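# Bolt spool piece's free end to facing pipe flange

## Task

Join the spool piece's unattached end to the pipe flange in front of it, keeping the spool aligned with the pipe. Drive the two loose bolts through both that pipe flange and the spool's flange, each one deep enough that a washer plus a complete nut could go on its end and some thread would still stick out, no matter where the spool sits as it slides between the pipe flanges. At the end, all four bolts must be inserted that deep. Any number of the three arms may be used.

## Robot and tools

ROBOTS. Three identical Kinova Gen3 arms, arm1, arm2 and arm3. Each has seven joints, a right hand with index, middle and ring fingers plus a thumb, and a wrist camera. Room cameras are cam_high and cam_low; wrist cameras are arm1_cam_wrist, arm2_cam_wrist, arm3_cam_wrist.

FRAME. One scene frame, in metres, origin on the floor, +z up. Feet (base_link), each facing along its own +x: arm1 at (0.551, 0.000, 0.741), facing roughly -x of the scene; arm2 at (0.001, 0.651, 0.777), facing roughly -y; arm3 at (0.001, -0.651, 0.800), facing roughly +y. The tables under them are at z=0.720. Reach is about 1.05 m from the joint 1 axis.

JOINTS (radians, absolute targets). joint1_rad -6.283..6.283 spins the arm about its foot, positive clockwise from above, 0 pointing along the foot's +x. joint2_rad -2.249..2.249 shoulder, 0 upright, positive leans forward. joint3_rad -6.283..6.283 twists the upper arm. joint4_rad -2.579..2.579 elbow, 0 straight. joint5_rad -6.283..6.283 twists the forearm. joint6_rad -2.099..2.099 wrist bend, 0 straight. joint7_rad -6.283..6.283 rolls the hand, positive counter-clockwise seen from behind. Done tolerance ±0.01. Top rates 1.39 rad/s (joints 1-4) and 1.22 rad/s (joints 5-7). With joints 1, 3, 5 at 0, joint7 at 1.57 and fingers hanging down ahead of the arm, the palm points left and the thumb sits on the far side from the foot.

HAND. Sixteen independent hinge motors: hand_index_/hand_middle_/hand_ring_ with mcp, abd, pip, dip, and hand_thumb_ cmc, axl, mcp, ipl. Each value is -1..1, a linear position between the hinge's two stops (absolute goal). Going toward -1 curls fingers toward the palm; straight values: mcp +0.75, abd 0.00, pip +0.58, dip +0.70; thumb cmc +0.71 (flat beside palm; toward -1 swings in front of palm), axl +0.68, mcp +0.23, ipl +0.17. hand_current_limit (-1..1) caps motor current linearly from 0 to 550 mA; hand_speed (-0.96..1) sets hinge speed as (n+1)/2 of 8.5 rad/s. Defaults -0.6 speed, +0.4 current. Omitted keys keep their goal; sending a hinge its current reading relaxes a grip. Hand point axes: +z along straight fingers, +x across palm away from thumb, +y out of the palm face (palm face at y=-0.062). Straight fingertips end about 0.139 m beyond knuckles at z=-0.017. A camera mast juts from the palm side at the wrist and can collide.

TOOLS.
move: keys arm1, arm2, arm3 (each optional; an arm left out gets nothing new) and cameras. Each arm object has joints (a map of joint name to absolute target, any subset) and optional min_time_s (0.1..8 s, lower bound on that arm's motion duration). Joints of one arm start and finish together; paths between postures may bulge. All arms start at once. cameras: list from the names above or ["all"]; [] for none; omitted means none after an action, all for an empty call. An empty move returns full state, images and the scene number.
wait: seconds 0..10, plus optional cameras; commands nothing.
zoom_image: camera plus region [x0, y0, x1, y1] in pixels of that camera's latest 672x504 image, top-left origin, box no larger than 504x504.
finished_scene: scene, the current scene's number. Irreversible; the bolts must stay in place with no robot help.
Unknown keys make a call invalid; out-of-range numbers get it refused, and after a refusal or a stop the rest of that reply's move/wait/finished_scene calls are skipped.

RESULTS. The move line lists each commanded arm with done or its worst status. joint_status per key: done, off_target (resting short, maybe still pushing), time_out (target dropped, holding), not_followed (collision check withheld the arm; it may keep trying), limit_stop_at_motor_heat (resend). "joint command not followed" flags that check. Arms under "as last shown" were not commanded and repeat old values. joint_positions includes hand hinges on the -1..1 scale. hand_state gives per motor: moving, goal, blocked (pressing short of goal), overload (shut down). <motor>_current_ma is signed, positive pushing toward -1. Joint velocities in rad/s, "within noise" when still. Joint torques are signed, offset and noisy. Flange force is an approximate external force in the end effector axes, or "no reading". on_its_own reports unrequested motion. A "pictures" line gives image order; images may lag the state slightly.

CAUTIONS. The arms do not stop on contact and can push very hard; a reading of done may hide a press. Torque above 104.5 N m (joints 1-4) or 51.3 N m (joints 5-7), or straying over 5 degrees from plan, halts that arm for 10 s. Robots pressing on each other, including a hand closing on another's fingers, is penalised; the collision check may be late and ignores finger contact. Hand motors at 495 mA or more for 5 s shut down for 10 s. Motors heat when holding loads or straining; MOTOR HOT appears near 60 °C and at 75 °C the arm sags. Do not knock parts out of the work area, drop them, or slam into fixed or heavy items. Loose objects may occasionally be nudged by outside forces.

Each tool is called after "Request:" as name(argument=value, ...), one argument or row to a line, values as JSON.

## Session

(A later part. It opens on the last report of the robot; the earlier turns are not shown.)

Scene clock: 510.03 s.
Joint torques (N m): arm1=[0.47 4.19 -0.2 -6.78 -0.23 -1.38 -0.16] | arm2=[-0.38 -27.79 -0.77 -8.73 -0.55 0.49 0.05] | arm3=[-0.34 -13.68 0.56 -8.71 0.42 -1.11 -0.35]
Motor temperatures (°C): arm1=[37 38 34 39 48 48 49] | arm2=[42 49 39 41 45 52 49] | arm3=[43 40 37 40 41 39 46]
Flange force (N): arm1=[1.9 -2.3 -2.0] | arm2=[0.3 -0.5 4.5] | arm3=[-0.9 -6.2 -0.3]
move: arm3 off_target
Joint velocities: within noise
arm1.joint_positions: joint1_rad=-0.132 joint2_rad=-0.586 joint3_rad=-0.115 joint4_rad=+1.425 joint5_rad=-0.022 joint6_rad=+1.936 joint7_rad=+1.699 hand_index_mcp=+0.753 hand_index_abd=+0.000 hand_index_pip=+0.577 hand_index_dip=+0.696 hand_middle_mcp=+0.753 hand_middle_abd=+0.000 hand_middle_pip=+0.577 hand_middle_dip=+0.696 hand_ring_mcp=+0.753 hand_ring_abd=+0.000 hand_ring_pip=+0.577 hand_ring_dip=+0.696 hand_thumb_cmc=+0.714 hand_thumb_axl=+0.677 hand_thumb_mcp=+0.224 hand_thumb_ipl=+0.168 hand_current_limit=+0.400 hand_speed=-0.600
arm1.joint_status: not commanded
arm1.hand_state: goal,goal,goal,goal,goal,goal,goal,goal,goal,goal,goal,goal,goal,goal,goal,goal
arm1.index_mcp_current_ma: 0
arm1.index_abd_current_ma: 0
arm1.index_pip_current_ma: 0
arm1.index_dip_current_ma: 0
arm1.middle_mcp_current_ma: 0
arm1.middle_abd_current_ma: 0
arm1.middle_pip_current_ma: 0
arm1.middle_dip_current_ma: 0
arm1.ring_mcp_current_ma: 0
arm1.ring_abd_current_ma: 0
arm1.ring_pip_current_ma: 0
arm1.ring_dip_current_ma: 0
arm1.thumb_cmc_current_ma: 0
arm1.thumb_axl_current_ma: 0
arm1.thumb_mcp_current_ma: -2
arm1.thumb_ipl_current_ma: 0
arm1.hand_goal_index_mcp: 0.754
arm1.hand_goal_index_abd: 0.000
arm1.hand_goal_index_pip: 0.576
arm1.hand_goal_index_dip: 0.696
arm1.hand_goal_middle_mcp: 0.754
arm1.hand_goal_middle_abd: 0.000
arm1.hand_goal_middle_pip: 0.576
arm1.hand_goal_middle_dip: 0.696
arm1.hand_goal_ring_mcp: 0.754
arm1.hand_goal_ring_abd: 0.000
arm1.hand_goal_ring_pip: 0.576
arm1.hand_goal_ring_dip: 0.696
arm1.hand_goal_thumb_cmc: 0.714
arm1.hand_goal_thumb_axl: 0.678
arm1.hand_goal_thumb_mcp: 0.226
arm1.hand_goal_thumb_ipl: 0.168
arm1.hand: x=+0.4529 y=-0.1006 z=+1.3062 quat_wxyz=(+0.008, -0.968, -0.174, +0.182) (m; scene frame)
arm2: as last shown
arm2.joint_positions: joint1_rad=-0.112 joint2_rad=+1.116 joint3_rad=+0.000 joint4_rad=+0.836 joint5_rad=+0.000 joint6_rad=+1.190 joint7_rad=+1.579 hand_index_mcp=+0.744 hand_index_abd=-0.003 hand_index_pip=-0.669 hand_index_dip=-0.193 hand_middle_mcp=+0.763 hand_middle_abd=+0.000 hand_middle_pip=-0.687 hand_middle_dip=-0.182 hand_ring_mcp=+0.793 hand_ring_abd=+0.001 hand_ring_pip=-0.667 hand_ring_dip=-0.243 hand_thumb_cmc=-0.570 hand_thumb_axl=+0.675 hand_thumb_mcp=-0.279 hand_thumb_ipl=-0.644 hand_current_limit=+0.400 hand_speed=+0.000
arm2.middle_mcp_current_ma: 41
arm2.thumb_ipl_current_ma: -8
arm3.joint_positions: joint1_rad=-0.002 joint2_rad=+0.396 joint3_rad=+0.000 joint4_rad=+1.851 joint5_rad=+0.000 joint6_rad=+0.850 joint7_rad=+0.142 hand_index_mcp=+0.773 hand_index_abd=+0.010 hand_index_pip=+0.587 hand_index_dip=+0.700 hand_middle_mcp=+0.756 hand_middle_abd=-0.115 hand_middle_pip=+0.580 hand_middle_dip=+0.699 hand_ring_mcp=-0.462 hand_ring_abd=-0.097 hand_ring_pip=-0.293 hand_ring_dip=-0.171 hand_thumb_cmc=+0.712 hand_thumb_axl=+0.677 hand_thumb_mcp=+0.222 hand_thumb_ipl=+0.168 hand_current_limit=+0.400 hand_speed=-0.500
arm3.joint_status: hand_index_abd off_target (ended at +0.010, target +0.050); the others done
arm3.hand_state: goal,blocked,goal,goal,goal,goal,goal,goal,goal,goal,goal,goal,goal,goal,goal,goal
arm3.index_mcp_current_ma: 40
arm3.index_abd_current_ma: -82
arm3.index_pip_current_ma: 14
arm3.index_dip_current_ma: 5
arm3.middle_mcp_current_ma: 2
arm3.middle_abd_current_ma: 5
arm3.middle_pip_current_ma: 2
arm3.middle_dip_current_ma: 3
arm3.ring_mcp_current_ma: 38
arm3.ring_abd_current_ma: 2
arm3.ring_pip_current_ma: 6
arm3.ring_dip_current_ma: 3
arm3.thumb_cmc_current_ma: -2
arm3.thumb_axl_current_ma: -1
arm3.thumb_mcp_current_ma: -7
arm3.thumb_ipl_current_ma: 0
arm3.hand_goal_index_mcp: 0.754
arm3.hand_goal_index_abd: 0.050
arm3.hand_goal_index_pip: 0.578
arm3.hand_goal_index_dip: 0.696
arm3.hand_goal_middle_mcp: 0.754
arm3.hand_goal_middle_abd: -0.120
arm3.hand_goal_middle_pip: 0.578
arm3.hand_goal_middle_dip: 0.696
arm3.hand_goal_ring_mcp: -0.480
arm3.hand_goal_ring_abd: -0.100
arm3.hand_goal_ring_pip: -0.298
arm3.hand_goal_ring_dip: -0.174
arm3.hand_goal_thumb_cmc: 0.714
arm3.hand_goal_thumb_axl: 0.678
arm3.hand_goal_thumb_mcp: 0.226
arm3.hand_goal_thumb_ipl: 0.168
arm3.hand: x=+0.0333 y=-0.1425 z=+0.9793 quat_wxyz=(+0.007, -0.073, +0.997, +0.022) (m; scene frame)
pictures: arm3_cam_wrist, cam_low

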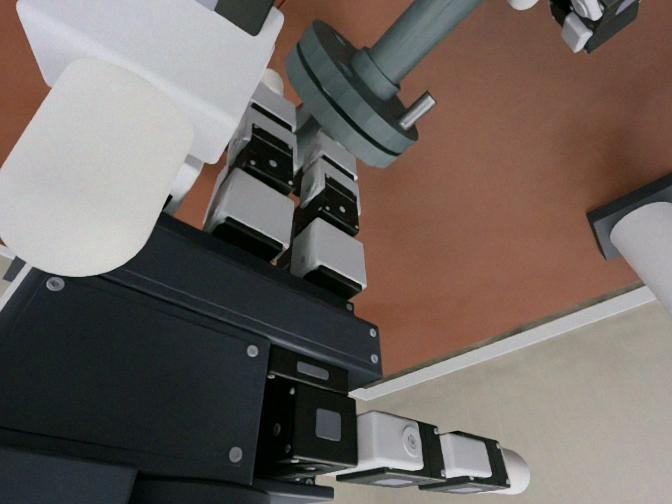

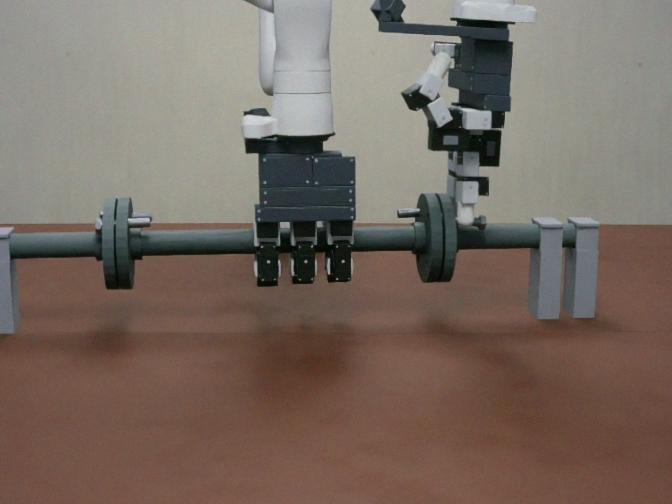

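Request:
move(
  arm3={"joints":{"joint1_rad":-0.0012,"joint2_rad":0.3895,"joint4_rad":1.8608,"joint6_rad":0.8463,"joint7_rad":0.1425},"min_time_s":1},
  cameras=["cam_low","arm3_cam_wrist"],
)

Request:
zoom_image(
  camera="cam_low",
  region=[425, 190, 525, 260],
)

Request:
zoom_image(
  camera="arm3_cam_wrist",
  region=[290, 0, 390, 120],
)

Scene clock: 513.07 s.
Joint torques (N m): arm1=[0.51 4.23 -0.1 -6.85 -0.16 -1.39 -0.19] | arm2=[-0.35 -27.81 -0.75 -8.74 -0.54 0.49 0.02] | arm3=[-0.64 -13.38 0.22 -8.02 0.16 -0.65 -0.38]
Motor temperatures (°C): arm1=[37 38 34 39 48 48 49] | arm2=[42 49 39 41 45 52 49] | arm3=[43 40 37 40 41 39 46]
Flange force (N): arm1=[2.0 -1.9 -1.8] | arm2=[0.3 -0.5 4.5] | arm3=[-1.9 -5.1 -0.1]
move: arm3 done
Joint velocities: within noise
arm1, arm2: as last shown
arm3.joint_positions: joint1_rad=-0.001 joint2_rad=+0.389 joint3_rad=+0.000 joint4_rad=+1.861 joint5_rad=+0.000 joint6_rad=+0.846 joint7_rad=+0.142 hand_index_mcp=+0.760 hand_index_abd=+0.042 hand_index_pip=+0.583 hand_index_dip=+0.700 hand_middle_mcp=+0.756 hand_middle_abd=-0.115 hand_middle_pip=+0.580 hand_middle_dip=+0.699 hand_ring_mcp=-0.462 hand_ring_abd=-0.097 hand_ring_pip=-0.293 hand_ring_dip=-0.171 hand_thumb_cmc=+0.712 hand_thumb_axl=+0.677 hand_thumb_mcp=+0.222 hand_thumb_ipl=+0.168 hand_current_limit=+0.400 hand_speed=-0.500
arm3.joint_status: all done
arm3.hand_state: goal,goal,goal,goal,goal,goal,goal,goal,goal,goal,goal,goal,goal,goal,goal,goal
arm3.index_mcp_current_ma: 9
arm3.index_abd_current_ma: -10
arm3.index_pip_current_ma: 7
arm3.index_dip_current_ma: 5
arm3.middle_mcp_current_ma: 1
arm3.middle_abd_current_ma: 5
arm3.middle_pip_current_ma: 2
arm3.middle_dip_current_ma: 3
arm3.ring_mcp_current_ma: 38
arm3.ring_abd_current_ma: 2
arm3.ring_pip_current_ma: 6
arm3.ring_dip_current_ma: 3
arm3.thumb_cmc_current_ma: -2
arm3.thumb_axl_current_ma: -1
arm3.thumb_mcp_current_ma: -7
arm3.thumb_ipl_current_ma: 0
arm3.hand_goal_index_mcp: 0.754
arm3.hand_goal_index_abd: 0.050
arm3.hand_goal_index_pip: 0.578
arm3.hand_goal_index_dip: 0.696
arm3.hand_goal_middle_mcp: 0.754
arm3.hand_goal_middle_abd: -0.120
arm3.hand_goal_middle_pip: 0.578
arm3.hand_goal_middle_dip: 0.696
arm3.hand_goal_ring_mcp: -0.480
arm3.hand_goal_ring_abd: -0.100
arm3.hand_goal_ring_pip: -0.298
arm3.hand_goal_ring_dip: -0.174
arm3.hand_goal_thumb_cmc: 0.714
arm3.hand_goal_thumb_axl: 0.678
arm3.hand_goal_thumb_mcp: 0.226
arm3.hand_goal_thumb_ipl: 0.168
arm3.on_its_own: hand_index_abd moved +0.032 to your old target +0.050
arm3.hand: x=+0.0336 y=-0.1457 z=+0.9795 quat_wxyz=(+0.007, -0.073, +0.997, +0.022) (m; scene frame)
pictures: arm3_cam_wrist, cam_low

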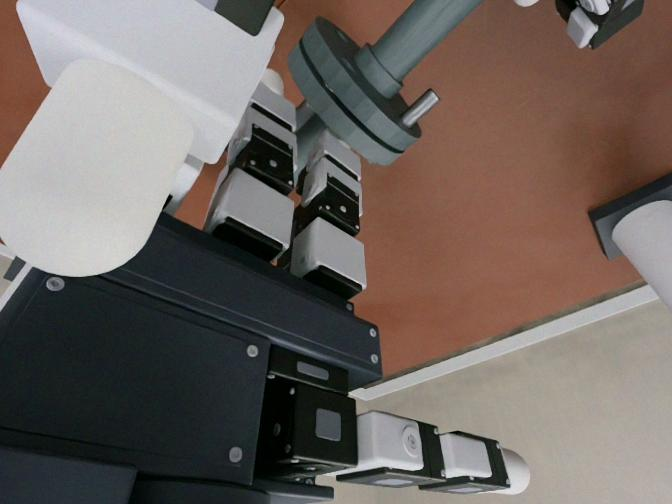

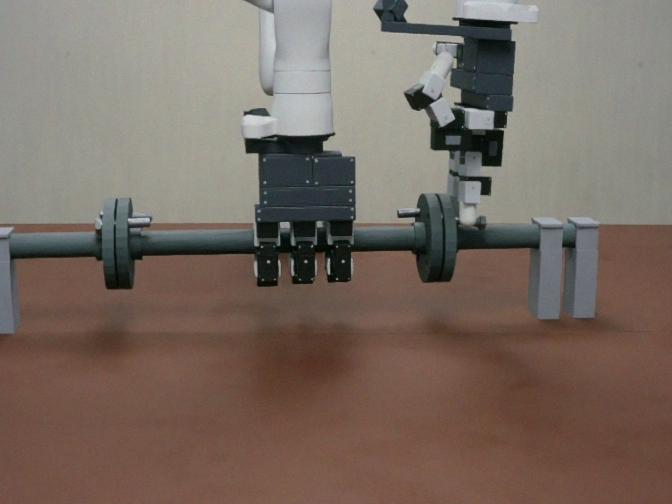

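Scaled by 5.040.

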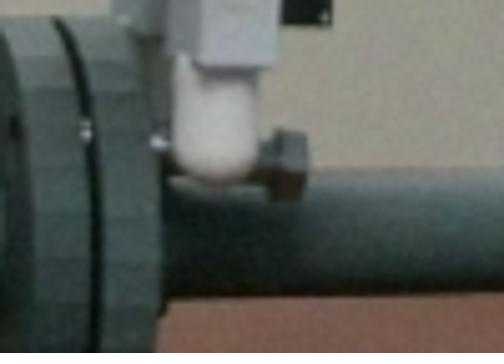

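Scaled by 4.200.

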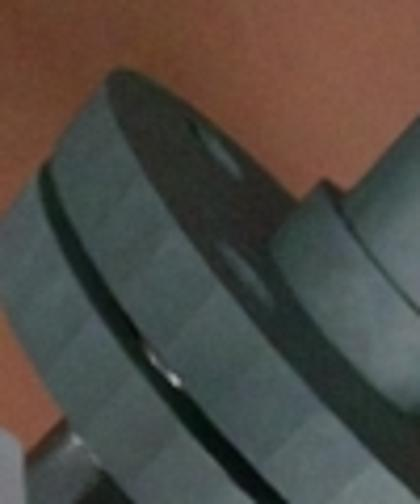

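Request:
move(
  arm3={"joints":{"joint1_rad":0.0039,"joint2_rad":0.3461,"joint4_rad":1.9305,"joint6_rad":0.82,"joint7_rad":0.1476},"min_time_s":2},
  cameras=["cam_low"],
)

Request:
zoom_image(
  camera="cam_low",
  region=[425, 190, 525, 260],
)

Request:
move(
  arm3={"joints":{"joint1_rad":0.0121,"joint2_rad":0.2846,"joint4_rad":2.0274,"joint6_rad":0.7846,"joint7_rad":0.1558},"min_time_s":2.5},
  cameras=["cam_low","cam_high","arm3_cam_wrist"],
)

Request:
zoom_image(
  camera="cam_low",
  region=[425, 190, 525, 260],
)

Request:
zoom_image(
  camera="cam_high",
  region=[380, 230, 440, 280],
)

Scene clock: 523.63 s.
Joint torques (N m): arm1=[0.52 4.17 -0.21 -6.73 -0.18 -1.35 -0.2] | arm2=[-0.32 -27.8 -0.76 -8.73 -0.55 0.47 0.04] | arm3=[-0.71 -12.4 0.18 -7.81 0.14 -0.57 -0.39]
Motor temperatures (°C): arm1=[37 38 34 39 48 48 49] | arm2=[42 49 39 41 45 52 49] | arm3=[43 40 37 40 41 39 46]
Flange force (N): arm1=[1.8 -2.4 -2.1] | arm2=[0.1 -0.4 4.5] | arm3=[-2.2 -5.0 -0.1]
move: arm3 done
Joint velocities: within noise
arm1, arm2: as last shown
arm3.joint_positions: joint1_rad=+0.004 joint2_rad=+0.346 joint3_rad=+0.000 joint4_rad=+1.930 joint5_rad=+0.000 joint6_rad=+0.820 joint7_rad=+0.148 hand_index_mcp=+0.756 hand_index_abd=+0.046 hand_index_pip=+0.580 hand_index_dip=+0.699 hand_middle_mcp=+0.756 hand_middle_abd=-0.115 hand_middle_pip=+0.580 hand_middle_dip=+0.699 hand_ring_mcp=-0.462 hand_ring_abd=-0.097 hand_ring_pip=-0.293 hand_ring_dip=-0.171 hand_thumb_cmc=+0.712 hand_thumb_axl=+0.677 hand_thumb_mcp=+0.222 hand_thumb_ipl=+0.168 hand_current_limit=+0.400 hand_speed=-0.500
arm3.joint_status: all done
arm3.hand_state: goal,goal,goal,goal,goal,goal,goal,goal,goal,goal,goal,goal,goal,goal,goal,goal
arm3.index_mcp_current_ma: 2
arm3.index_abd_current_ma: -4
arm3.index_pip_current_ma: 2
arm3.index_dip_current_ma: 3
arm3.middle_mcp_current_ma: 1
arm3.middle_abd_current_ma: 5
arm3.middle_pip_current_ma: 2
arm3.middle_dip_current_ma: 3
arm3.ring_mcp_current_ma: 38
arm3.ring_abd_current_ma: 2
arm3.ring_pip_current_ma: 6
arm3.ring_dip_current_ma: 3
arm3.thumb_cmc_current_ma: -2
arm3.thumb_axl_current_ma: -1
arm3.thumb_mcp_current_ma: -7
arm3.thumb_ipl_current_ma: 0
arm3.hand_goal_index_mcp: 0.754
arm3.hand_goal_index_abd: 0.050
arm3.hand_goal_index_pip: 0.578
arm3.hand_goal_index_dip: 0.696
arm3.hand_goal_middle_mcp: 0.754
arm3.hand_goal_middle_abd: -0.120
arm3.hand_goal_middle_pip: 0.578
arm3.hand_goal_middle_dip: 0.696
arm3.hand_goal_ring_mcp: -0.480
arm3.hand_goal_ring_abd: -0.100
arm3.hand_goal_ring_pip: -0.298
arm3.hand_goal_ring_dip: -0.174
arm3.hand_goal_thumb_cmc: 0.714
arm3.hand_goal_thumb_axl: 0.678
arm3.hand_goal_thumb_mcp: 0.226
arm3.hand_goal_thumb_ipl: 0.168
arm3.hand: x=+0.0357 y=-0.1681 z=+0.9797 quat_wxyz=(+0.007, -0.073, +0.997, +0.022) (m; scene frame)
pictures: cam_low

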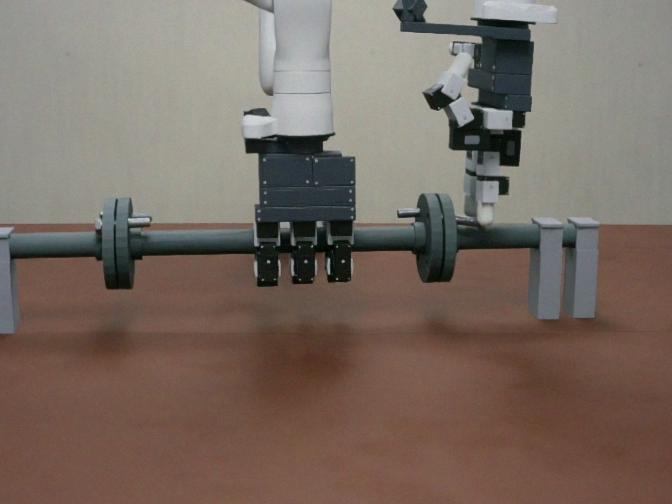

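Scaled by 5.040.

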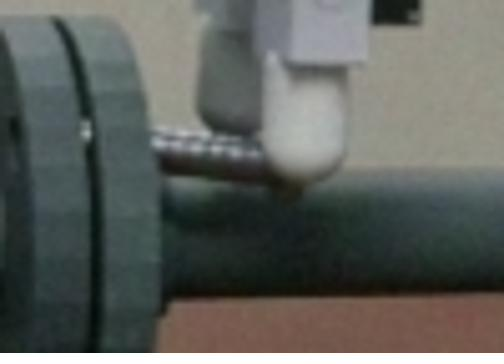

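Scene clock: 526.43 s.
Joint torques (N m): arm1=[0.55 4.25 -0.16 -6.82 -0.19 -1.38 -0.19] | arm2=[-0.39 -27.79 -0.74 -8.74 -0.53 0.48 0.01] | arm3=[-0.71 -11.08 0.19 -7.61 0.14 -0.6 -0.36]
Motor temperatures (°C): arm1=[37 38 34 39 48 48 49] | arm2=[42 49 39 41 45 52 49] | arm3=[43 40 37 40 41 39 46]
Flange force (N): arm1=[2.1 -2.2 -1.8] | arm2=[0.3 -0.5 4.5] | arm3=[-2.2 -4.9 -0.3]
move: arm3 done
Joint velocities: within noise
arm1: as last shown
arm2.joint_positions: joint1_rad=-0.112 joint2_rad=+1.116 joint3_rad=+0.000 joint4_rad=+0.836 joint5_rad=+0.000 joint6_rad=+1.190 joint7_rad=+1.579 hand_index_mcp=+0.744 hand_index_abd=-0.003 hand_index_pip=-0.669 hand_index_dip=-0.193 hand_middle_mcp=+0.763 hand_middle_abd=+0.000 hand_middle_pip=-0.687 hand_middle_dip=-0.182 hand_ring_mcp=+0.793 hand_ring_abd=+0.001 hand_ring_pip=-0.667 hand_ring_dip=-0.243 hand_thumb_cmc=-0.570 hand_thumb_axl=+0.675 hand_thumb_mcp=-0.279 hand_thumb_ipl=-0.644 hand_current_limit=+0.400 hand_speed=+0.000
arm2.joint_status: not commanded
arm2.hand_state: goal,goal,blocked,blocked,goal,goal,blocked,blocked,blocked,goal,blocked,blocked,goal,goal,goal,goal
arm2.index_mcp_current_ma: -43
arm2.index_abd_current_ma: -10
arm2.index_pip_current_ma: 385
arm2.index_dip_current_ma: 385
arm2.middle_mcp_current_ma: 41
arm2.middle_abd_current_ma: 0
arm2.middle_pip_current_ma: 385
arm2.middle_dip_current_ma: 385
arm2.ring_mcp_current_ma: 188
arm2.ring_abd_current_ma: 3
arm2.ring_pip_current_ma: 385
arm2.ring_dip_current_ma: 385
arm2.thumb_cmc_current_ma: 1
arm2.thumb_axl_current_ma: -16
arm2.thumb_mcp_current_ma: 5
arm2.thumb_ipl_current_ma: -8
arm2.hand_goal_index_mcp: 0.754
arm2.hand_goal_index_abd: 0.000
arm2.hand_goal_index_pip: -0.800
arm2.hand_goal_index_dip: -0.350
arm2.hand_goal_middle_mcp: 0.754
arm2.hand_goal_middle_abd: 0.000
arm2.hand_goal_middle_pip: -0.800
arm2.hand_goal_middle_dip: -0.350
arm2.hand_goal_ring_mcp: 0.754
arm2.hand_goal_ring_abd: 0.000
arm2.hand_goal_ring_pip: -0.800
arm2.hand_goal_ring_dip: -0.350
arm2.hand_goal_thumb_cmc: -0.570
arm2.hand_goal_thumb_axl: 0.678
arm2.hand_goal_thumb_mcp: -0.280
arm2.hand_goal_thumb_ipl: -0.642
arm2.hand: x=+0.1130 y=-0.0331 z=+0.8369 quat_wxyz=(+0.004, +0.677, +0.736, -0.005) (m; scene frame)
arm3.joint_positions: joint1_rad=+0.012 joint2_rad=+0.285 joint3_rad=+0.000 joint4_rad=+2.027 joint5_rad=+0.000 joint6_rad=+0.785 joint7_rad=+0.156 hand_index_mcp=+0.756 hand_index_abd=+0.046 hand_index_pip=+0.580 hand_index_dip=+0.699 hand_middle_mcp=+0.756 hand_middle_abd=-0.115 hand_middle_pip=+0.580 hand_middle_dip=+0.699 hand_ring_mcp=-0.462 hand_ring_abd=-0.097 hand_ring_pip=-0.293 hand_ring_dip=-0.171 hand_thumb_cmc=+0.712 hand_thumb_axl=+0.677 hand_thumb_mcp=+0.222 hand_thumb_ipl=+0.168 hand_current_limit=+0.400 hand_speed=-0.500
arm3.joint_status: all done
arm3.hand_state: goal,goal,goal,goal,goal,goal,goal,goal,goal,goal,goal,goal,goal,goal,goal,goal
arm3.index_mcp_current_ma: 2
arm3.index_abd_current_ma: -4
arm3.index_pip_current_ma: 2
arm3.index_dip_current_ma: 3
arm3.middle_mcp_current_ma: 1
arm3.middle_abd_current_ma: 5
arm3.middle_pip_current_ma: 2
arm3.middle_dip_current_ma: 3
arm3.ring_mcp_current_ma: 38
arm3.ring_abd_current_ma: 2
arm3.ring_pip_current_ma: 6
arm3.ring_dip_current_ma: 3
arm3.thumb_cmc_current_ma: -2
arm3.thumb_axl_current_ma: -1
arm3.thumb_mcp_current_ma: -7
arm3.thumb_ipl_current_ma: 0
arm3.hand_goal_index_mcp: 0.754
arm3.hand_goal_index_abd: 0.050
arm3.hand_goal_index_pip: 0.578
arm3.hand_goal_index_dip: 0.696
arm3.hand_goal_middle_mcp: 0.754
arm3.hand_goal_middle_abd: -0.120
arm3.hand_goal_middle_pip: 0.578
arm3.hand_goal_middle_dip: 0.696
arm3.hand_goal_ring_mcp: -0.480
arm3.hand_goal_ring_abd: -0.100
arm3.hand_goal_ring_pip: -0.298
arm3.hand_goal_ring_dip: -0.174
arm3.hand_goal_thumb_cmc: 0.714
arm3.hand_goal_thumb_axl: 0.678
arm3.hand_goal_thumb_mcp: 0.226
arm3.hand_goal_thumb_ipl: 0.168
arm3.hand: x=+0.0386 y=-0.2003 z=+0.9794 quat_wxyz=(+0.007, -0.073, +0.997, +0.022) (m; scene frame)
pictures: arm3_cam_wrist, cam_high, cam_low

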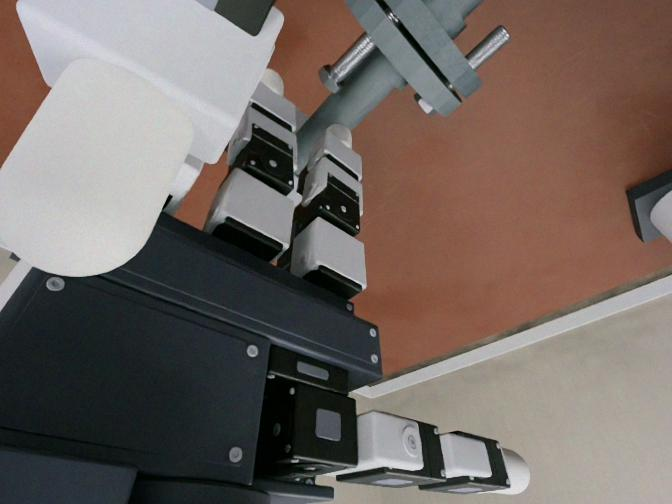

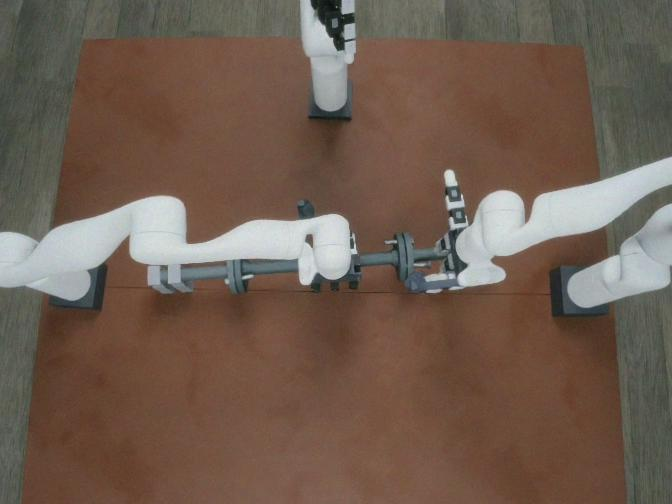

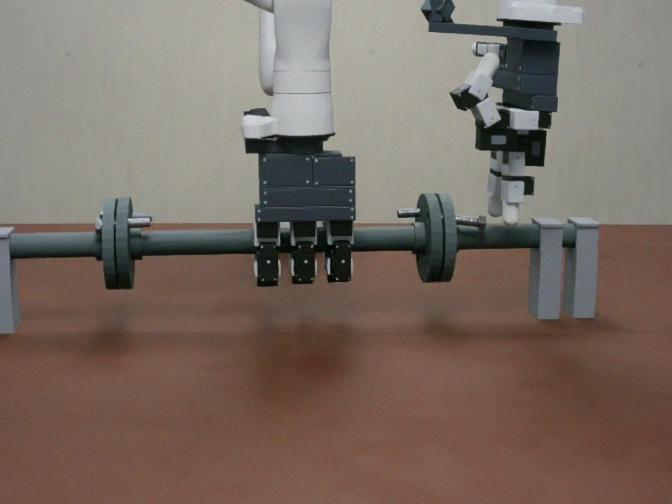

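Scaled by 5.040.

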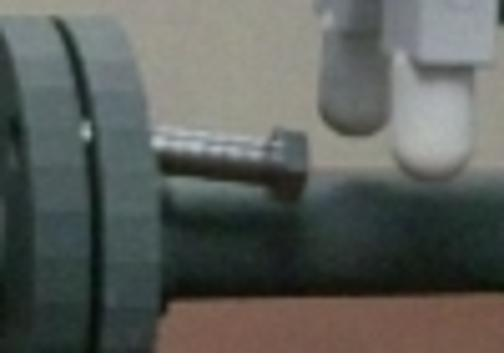

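Scaled by 8.400.

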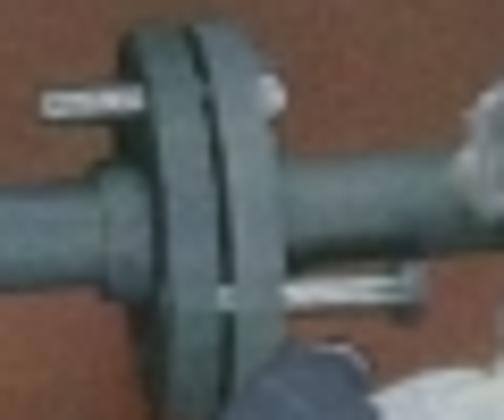

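Request:
zoom_image(
  camera="arm3_cam_wrist",
  region=[310, 0, 510, 130],
)

Request:
zoom_image(
  camera="cam_low",
  region=[405, 190, 495, 260],
)

Scaled by 2.520.

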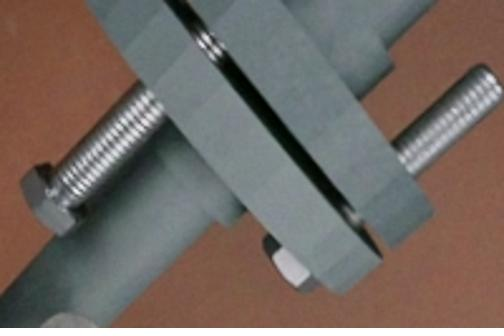

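Scaled by 5.600.

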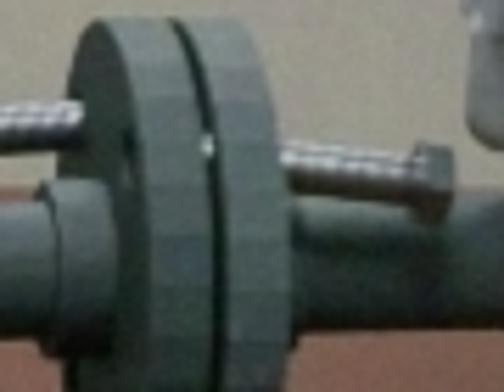

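Request:
move(
  arm3={"joints":{"joint1_rad":-0.0611,"joint2_rad":0.2823,"joint4_rad":2.0309,"joint6_rad":0.7834,"joint7_rad":0.0826,"hand_index_abd":0.0},"min_time_s":1.8},
)

Request:
move(
  arm3={"joints":{"joint1_rad":-0.0611,"joint2_rad":0.312,"joint4_rad":2.0558,"joint6_rad":0.7288,"joint7_rad":0.0826},"min_time_s":1.5},
  cameras=["cam_low","cam_high","arm3_cam_wrist"],
)

Request:
zoom_image(
  camera="cam_low",
  region=[425, 190, 525, 260],
)

Request:
zoom_image(
  camera="cam_high",
  region=[380, 230, 440, 280],
)

Request:
zoom_image(
  camera="arm3_cam_wrist",
  region=[200, 0, 400, 150],
)

Scene clock: 534.33 s.
Joint torques (N m): arm1=[0.58 4.14 -0.08 -6.79 -0.19 -1.34 -0.18] | arm2=[-0.35 -27.83 -0.72 -8.75 -0.53 0.48 0] | arm3=[-0.79 -11.13 0.17 -7.64 0.17 -0.63 -0.37]
Motor temperatures (°C): arm1=[37 38 34 39 48 48 49] | arm2=[42 49 39 41 45 52 49] | arm3=[43 40 37 40 41 39 46]
Flange force (N): arm1=[1.7 -2.1 -1.9] | arm2=[0.3 -0.5 4.6] | arm3=[-2.9 -4.7 -0.2]
move: arm3 done
Joint velocities: within noise
arm1, arm2: as last shown
arm3.joint_positions: joint1_rad=-0.061 joint2_rad=+0.282 joint3_rad=+0.000 joint4_rad=+2.031 joint5_rad=+0.000 joint6_rad=+0.783 joint7_rad=+0.083 hand_index_mcp=+0.756 hand_index_abd=+0.003 hand_index_pip=+0.580 hand_index_dip=+0.699 hand_middle_mcp=+0.756 hand_middle_abd=-0.115 hand_middle_pip=+0.580 hand_middle_dip=+0.699 hand_ring_mcp=-0.462 hand_ring_abd=-0.097 hand_ring_pip=-0.293 hand_ring_dip=-0.171 hand_thumb_cmc=+0.712 hand_thumb_axl=+0.677 hand_thumb_mcp=+0.222 hand_thumb_ipl=+0.168 hand_current_limit=+0.400 hand_speed=-0.500
arm3.joint_status: all done
arm3.hand_state: goal,goal,goal,goal,goal,goal,goal,goal,goal,goal,goal,goal,goal,goal,goal,goal
arm3.index_mcp_current_ma: 2
arm3.index_abd_current_ma: 3
arm3.index_pip_current_ma: 2
arm3.index_dip_current_ma: 3
arm3.middle_mcp_current_ma: 1
arm3.middle_abd_current_ma: 5
arm3.middle_pip_current_ma: 2
arm3.middle_dip_current_ma: 3
arm3.ring_mcp_current_ma: 38
arm3.ring_abd_current_ma: 2
arm3.ring_pip_current_ma: 6
arm3.ring_dip_current_ma: 3
arm3.thumb_cmc_current_ma: -2
arm3.thumb_axl_current_ma: -1
arm3.thumb_mcp_current_ma: -7
arm3.thumb_ipl_current_ma: 0
arm3.hand_goal_index_mcp: 0.754
arm3.hand_goal_index_abd: 0.000
arm3.hand_goal_index_pip: 0.578
arm3.hand_goal_index_dip: 0.696
arm3.hand_goal_middle_mcp: 0.754
arm3.hand_goal_middle_abd: -0.120
arm3.hand_goal_middle_pip: 0.578
arm3.hand_goal_middle_dip: 0.696
arm3.hand_goal_ring_mcp: -0.480
arm3.hand_goal_ring_abd: -0.100
arm3.hand_goal_ring_pip: -0.298
arm3.hand_goal_ring_dip: -0.174
arm3.hand_goal_thumb_cmc: 0.714
arm3.hand_goal_thumb_axl: 0.678
arm3.hand_goal_thumb_mcp: 0.226
arm3.hand_goal_thumb_ipl: 0.168
arm3.hand: x=+0.0120 y=-0.2004 z=+0.9791 quat_wxyz=(+0.005, -0.073, +0.997, +0.022) (m; scene frame)
pictures: none

Scene clock: 536.13 s.
Joint torques (N m): arm1=[0.54 4.16 -0.22 -6.79 -0.22 -1.33 -0.16] | arm2=[-0.35 -27.8 -0.71 -8.78 -0.56 0.47 0.01] | arm3=[-0.74 -11.34 0.18 -7.35 0.11 -0.58 -0.4]
Motor temperatures (°C): arm1=[37 38 34 39 48 48 49] | arm2=[42 49 39 41 45 52 49] | arm3=[43 40 37 40 41 39 46]
Flange force (N): arm1=[1.8 -2.4 -1.8] | arm2=[0.5 -0.5 4.5] | arm3=[-2.9 -4.8 -0.2]
move: arm3 done
Joint velocities: within noise
arm1, arm2: as last shown
arm3.joint_positions: joint1_rad=-0.061 joint2_rad=+0.312 joint3_rad=+0.000 joint4_rad=+2.056 joint5_rad=+0.000 joint6_rad=+0.729 joint7_rad=+0.083 hand_index_mcp=+0.756 hand_index_abd=+0.003 hand_index_pip=+0.580 hand_index_dip=+0.699 hand_middle_mcp=+0.756 hand_middle_abd=-0.115 hand_middle_pip=+0.580 hand_middle_dip=+0.699 hand_ring_mcp=-0.462 hand_ring_abd=-0.097 hand_ring_pip=-0.293 hand_ring_dip=-0.171 hand_thumb_cmc=+0.712 hand_thumb_axl=+0.677 hand_thumb_mcp=+0.222 hand_thumb_ipl=+0.168 hand_current_limit=+0.400 hand_speed=-0.500
arm3.joint_status: all done
arm3.hand_state: goal,goal,goal,goal,goal,goal,goal,goal,goal,goal,goal,goal,goal,goal,goal,goal
arm3.index_mcp_current_ma: 2
arm3.index_abd_current_ma: 3
arm3.index_pip_current_ma: 2
arm3.index_dip_current_ma: 3
arm3.middle_mcp_current_ma: 1
arm3.middle_abd_current_ma: 5
arm3.middle_pip_current_ma: 2
arm3.middle_dip_current_ma: 3
arm3.ring_mcp_current_ma: 38
arm3.ring_abd_current_ma: 2
arm3.ring_pip_current_ma: 6
arm3.ring_dip_current_ma: 3
arm3.thumb_cmc_current_ma: -2
arm3.thumb_axl_current_ma: -1
arm3.thumb_mcp_current_ma: -7
arm3.thumb_ipl_current_ma: 0
arm3.hand_goal_index_mcp: 0.754
arm3.hand_goal_index_abd: 0.000
arm3.hand_goal_index_pip: 0.578
arm3.hand_goal_index_dip: 0.696
arm3.hand_goal_middle_mcp: 0.754
arm3.hand_goal_middle_abd: -0.120
arm3.hand_goal_middle_pip: 0.578
arm3.hand_goal_middle_dip: 0.696
arm3.hand_goal_ring_mcp: -0.480
arm3.hand_goal_ring_abd: -0.100
arm3.hand_goal_ring_pip: -0.298
arm3.hand_goal_ring_dip: -0.174
arm3.hand_goal_thumb_cmc: 0.714
arm3.hand_goal_thumb_axl: 0.678
arm3.hand_goal_thumb_mcp: 0.226
arm3.hand_goal_thumb_ipl: 0.168
arm3.hand: x=+0.0122 y=-0.2004 z=+0.9631 quat_wxyz=(+0.005, -0.073, +0.997, +0.022) (m; scene frame)
pictures: arm3_cam_wrist, cam_high, cam_low

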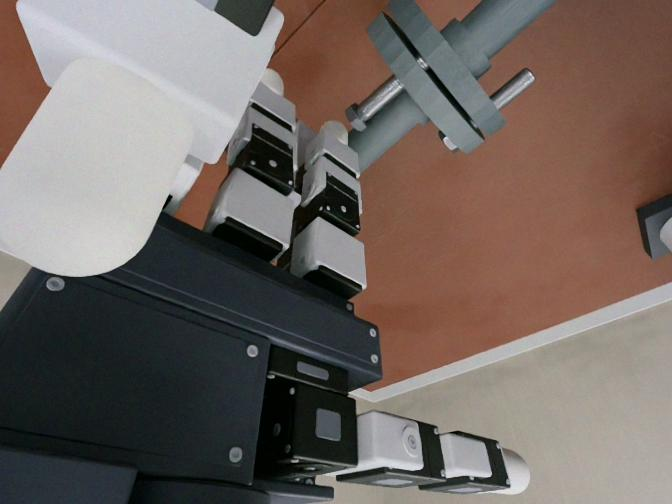

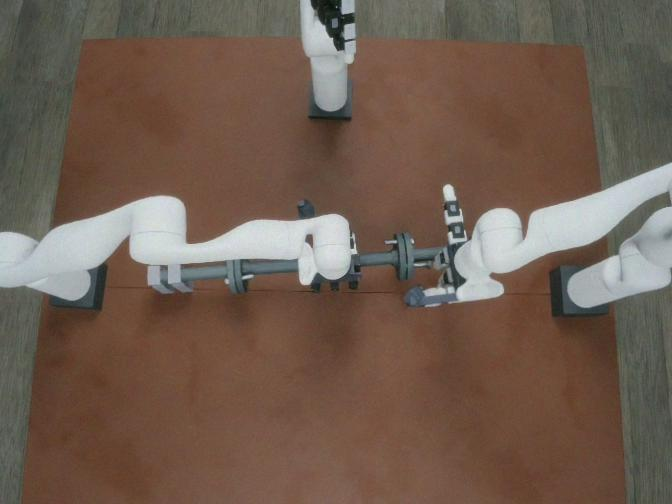

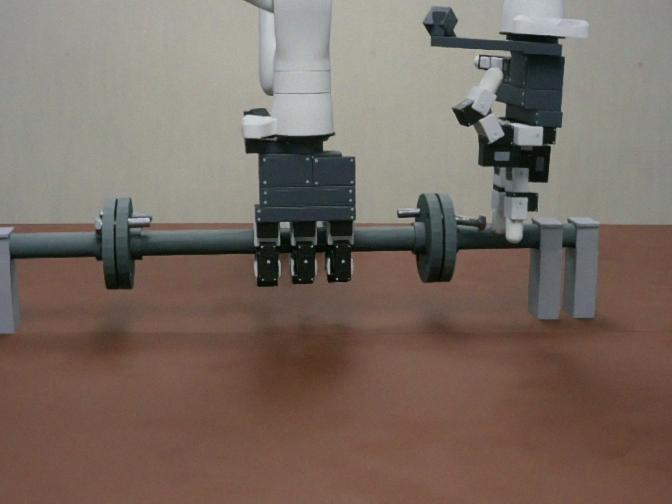

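Scaled by 5.040.

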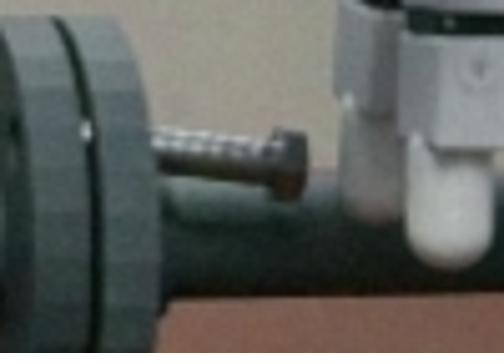

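Scaled by 8.400.

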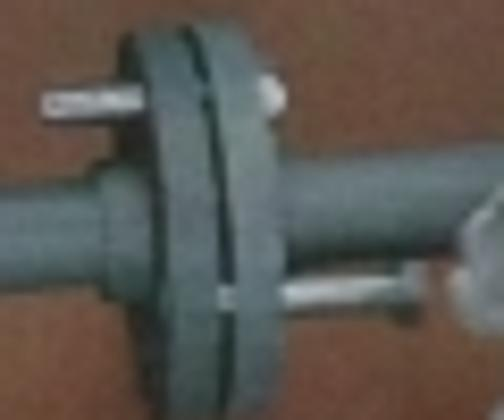

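Scaled by 2.520.

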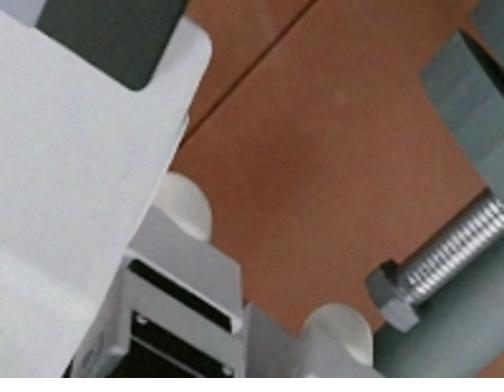

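Request:
move(
  arm3={"joints":{"joint1_rad":-0.056,"joint2_rad":0.3361,"joint4_rad":2.0073,"joint6_rad":0.7532,"joint7_rad":0.0877},"min_time_s":2},
  cameras=["cam_low","arm3_cam_wrist"],
)

Request:
zoom_image(
  camera="cam_low",
  region=[405, 180, 505, 260],
)

Request:
zoom_image(
  camera="arm3_cam_wrist",
  region=[250, 0, 450, 150],
)

Scene clock: 541.90 s.
Joint torques (N m): arm1=[0.55 4.23 -0.24 -6.86 -0.17 -1.35 -0.14] | arm2=[-0.46 -27.43 -0.86 -8.58 -0.59 0.52 -0.01] | arm3=[-0.78 -11.88 0.18 -7.79 0.16 -0.89 -0.34]
Motor temperatures (°C): arm1=[37 38 34 39 48 48 49] | arm2=[42 49 39 41 45 52 49] | arm3=[43 40 37 40 41 39 46]
Flange force (N): arm1=[2.1 -2.3 -1.6] | arm2=[0.4 -0.7 4.0] | arm3=[-2.6 -5.5 -0.9]
move: arm3 done
Joint velocities: within noise
arm1, arm2: as last shown
arm2.joint_positions: joint1_rad=-0.112 joint2_rad=+1.116 joint3_rad=+0.000 joint4_rad=+0.836 joint5_rad=+0.000 joint6_rad=+1.190 joint7_rad=+1.579 hand_index_mcp=+0.744 hand_index_abd=-0.003 hand_index_pip=-0.669 hand_index_dip=-0.193 hand_middle_mcp=+0.763 hand_middle_abd=+0.000 hand_middle_pip=-0.687 hand_middle_dip=-0.182 hand_ring_mcp=+0.793 hand_ring_abd=+0.001 hand_ring_pip=-0.666 hand_ring_dip=-0.244 hand_thumb_cmc=-0.570 hand_thumb_axl=+0.675 hand_thumb_mcp=-0.279 hand_thumb_ipl=-0.644 hand_current_limit=+0.400 hand_speed=+0.000
arm3.joint_positions: joint1_rad=-0.056 joint2_rad=+0.336 joint3_rad=+0.000 joint4_rad=+2.007 joint5_rad=+0.000 joint6_rad=+0.753 joint7_rad=+0.088 hand_index_mcp=+0.768 hand_index_abd=+0.000 hand_index_pip=+0.585 hand_index_dip=+0.699 hand_middle_mcp=+0.756 hand_middle_abd=-0.115 hand_middle_pip=+0.580 hand_middle_dip=+0.699 hand_ring_mcp=-0.462 hand_ring_abd=-0.097 hand_ring_pip=-0.293 hand_ring_dip=-0.171 hand_thumb_cmc=+0.712 hand_thumb_axl=+0.677 hand_thumb_mcp=+0.222 hand_thumb_ipl=+0.168 hand_current_limit=+0.400 hand_speed=-0.500
arm3.joint_status: all done
arm3.hand_state: goal,goal,goal,goal,goal,goal,goal,goal,goal,goal,goal,goal,goal,goal,goal,goal
arm3.index_mcp_current_ma: 27
arm3.index_abd_current_ma: 0
arm3.index_pip_current_ma: 9
arm3.index_dip_current_ma: 3
arm3.middle_mcp_current_ma: 1
arm3.middle_abd_current_ma: 5
arm3.middle_pip_current_ma: 2
arm3.middle_dip_current_ma: 3
arm3.ring_mcp_current_ma: 38
arm3.ring_abd_current_ma: 2
arm3.ring_pip_current_ma: 6
arm3.ring_dip_current_ma: 3
arm3.thumb_cmc_current_ma: -2
arm3.thumb_axl_current_ma: -1
arm3.thumb_mcp_current_ma: -7
arm3.thumb_ipl_current_ma: 0
arm3.hand_goal_index_mcp: 0.754
arm3.hand_goal_index_abd: 0.000
arm3.hand_goal_index_pip: 0.578
arm3.hand_goal_index_dip: 0.696
arm3.hand_goal_middle_mcp: 0.754
arm3.hand_goal_middle_abd: -0.120
arm3.hand_goal_middle_pip: 0.578
arm3.hand_goal_middle_dip: 0.696
arm3.hand_goal_ring_mcp: -0.480
arm3.hand_goal_ring_abd: -0.100
arm3.hand_goal_ring_pip: -0.298
arm3.hand_goal_ring_dip: -0.174
arm3.hand_goal_thumb_cmc: 0.714
arm3.hand_goal_thumb_axl: 0.678
arm3.hand_goal_thumb_mcp: 0.226
arm3.hand_goal_thumb_ipl: 0.168
arm3.hand: x=+0.0131 y=-0.1854 z=+0.9653 quat_wxyz=(+0.005, -0.073, +0.997, +0.022) (m; scene frame)
pictures: arm3_cam_wrist, cam_low

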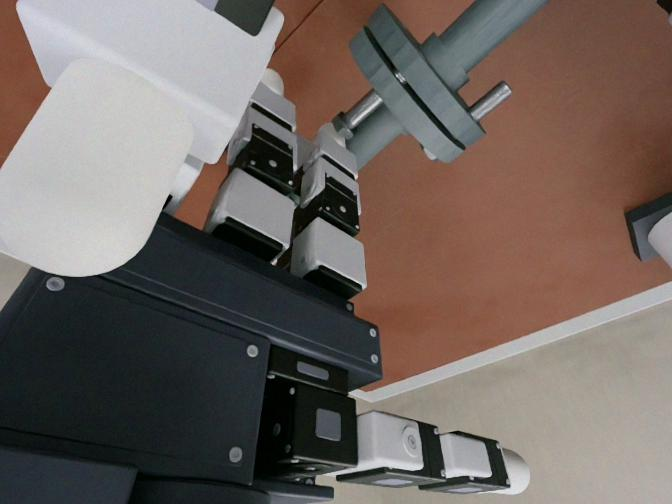

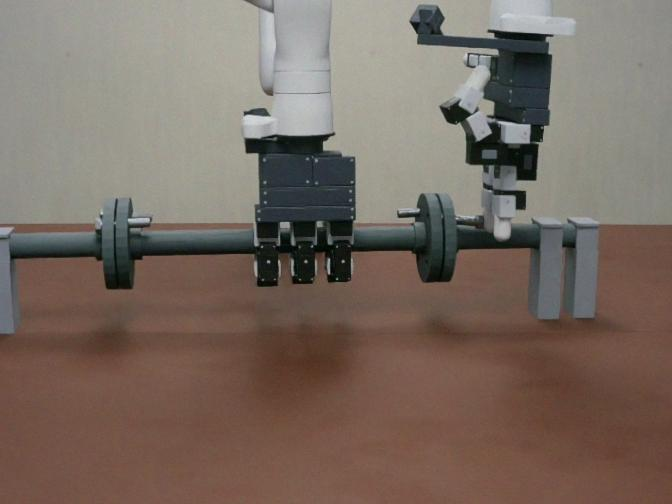

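Scaled by 5.040.

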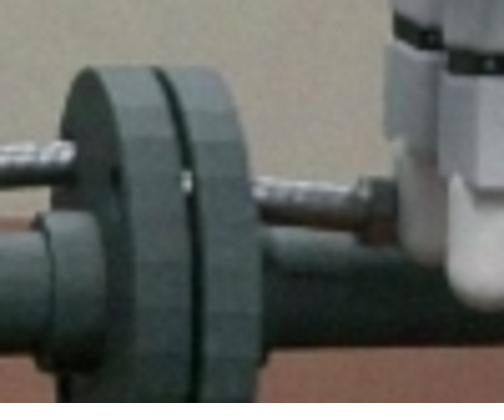

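Scaled by 2.520.

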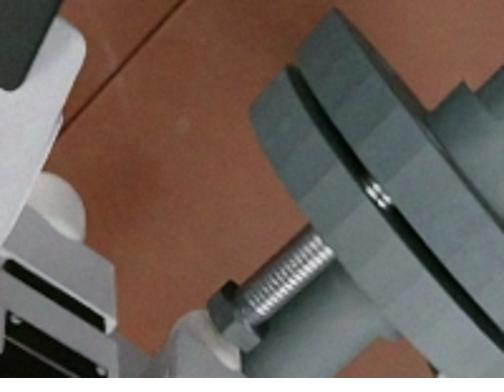

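Request:
move(
  arm3={"joints":{"joint1_rad":-0.0553,"joint2_rad":0.3428,"joint4_rad":1.9903,"joint6_rad":0.7635,"joint7_rad":0.0884},"min_time_s":1.2},
  cameras=["cam_low","arm3_cam_wrist"],
)

Request:
zoom_image(
  camera="cam_low",
  region=[405, 180, 505, 260],
)

Request:
zoom_image(
  camera="arm3_cam_wrist",
  region=[250, 0, 450, 150],
)

Scene clock: 544.67 s.
Joint torques (N m): arm1=[0.56 4.14 -0.17 -6.78 -0.16 -1.35 -0.19] | arm2=[-0.38 -28 -0.77 -8.85 -0.59 0.43 -0.01] | arm3=[-0.69 -12.06 0.19 -7.63 0.12 -0.62 -0.38]
Motor temperatures (°C): arm1=[37 38 34 39 48 48 49] | arm2=[42 49 39 41 45 52 49] | arm3=[43 40 37 40 41 39 46]
Flange force (N): arm1=[1.7 -2.3 -2.0] | arm2=[0.2 -0.5 4.7] | arm3=[-2.5 -5.1 -0.2]
move: arm3 done
Joint velocities: within noise
arm1, arm2: as last shown
arm3.joint_positions: joint1_rad=-0.055 joint2_rad=+0.343 joint3_rad=+0.000 joint4_rad=+1.990 joint5_rad=+0.000 joint6_rad=+0.763 joint7_rad=+0.088 hand_index_mcp=+0.762 hand_index_abd=+0.000 hand_index_pip=+0.584 hand_index_dip=+0.699 hand_middle_mcp=+0.756 hand_middle_abd=-0.115 hand_middle_pip=+0.580 hand_middle_dip=+0.699 hand_ring_mcp=-0.462 hand_ring_abd=-0.097 hand_ring_pip=-0.293 hand_ring_dip=-0.171 hand_thumb_cmc=+0.712 hand_thumb_axl=+0.677 hand_thumb_mcp=+0.222 hand_thumb_ipl=+0.168 hand_current_limit=+0.400 hand_speed=-0.500
arm3.joint_status: all done
arm3.hand_state: goal,goal,goal,goal,goal,goal,goal,goal,goal,goal,goal,goal,goal,goal,goal,goal
arm3.index_mcp_current_ma: 14
arm3.index_abd_current_ma: 0
arm3.index_pip_current_ma: 9
arm3.index_dip_current_ma: 3
arm3.middle_mcp_current_ma: 1
arm3.middle_abd_current_ma: 5
arm3.middle_pip_current_ma: 2
arm3.middle_dip_current_ma: 3
arm3.ring_mcp_current_ma: 38
arm3.ring_abd_current_ma: 2
arm3.ring_pip_current_ma: 6
arm3.ring_dip_current_ma: 3
arm3.thumb_cmc_current_ma: -2
arm3.thumb_axl_current_ma: -1
arm3.thumb_mcp_current_ma: -7
arm3.thumb_ipl_current_ma: 0
arm3.hand_goal_index_mcp: 0.754
arm3.hand_goal_index_abd: 0.000
arm3.hand_goal_index_pip: 0.578
arm3.hand_goal_index_dip: 0.696
arm3.hand_goal_middle_mcp: 0.754
arm3.hand_goal_middle_abd: -0.120
arm3.hand_goal_middle_pip: 0.578
arm3.hand_goal_middle_dip: 0.696
arm3.hand_goal_ring_mcp: -0.480
arm3.hand_goal_ring_abd: -0.100
arm3.hand_goal_ring_pip: -0.298
arm3.hand_goal_ring_dip: -0.174
arm3.hand_goal_thumb_cmc: 0.714
arm3.hand_goal_thumb_axl: 0.678
arm3.hand_goal_thumb_mcp: 0.226
arm3.hand_goal_thumb_ipl: 0.168
arm3.hand: x=+0.0131 y=-0.1805 z=+0.9667 quat_wxyz=(+0.005, -0.073, +0.997, +0.022) (m; scene frame)
pictures: arm3_cam_wrist, cam_low

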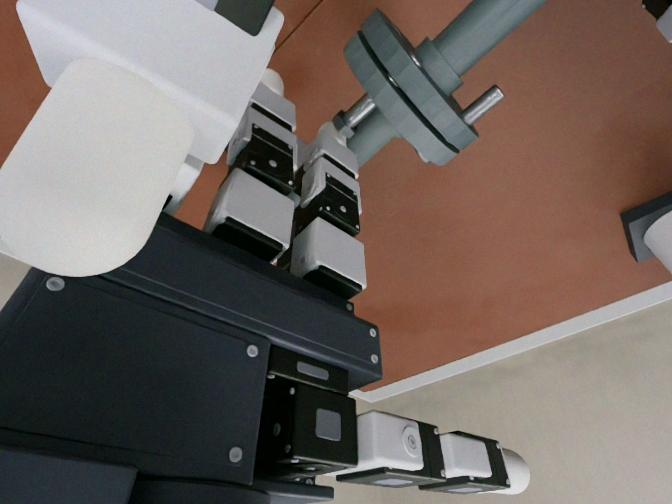

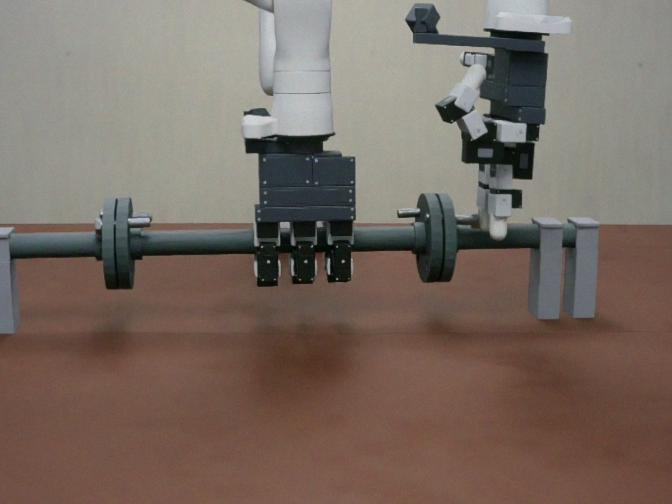

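Scaled by 5.040.

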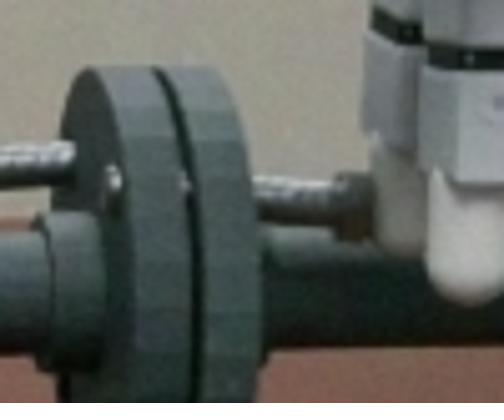

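Scaled by 2.520.

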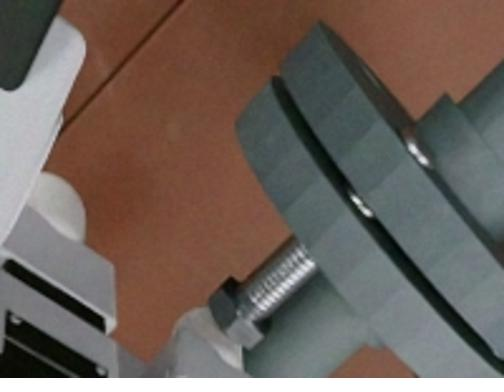

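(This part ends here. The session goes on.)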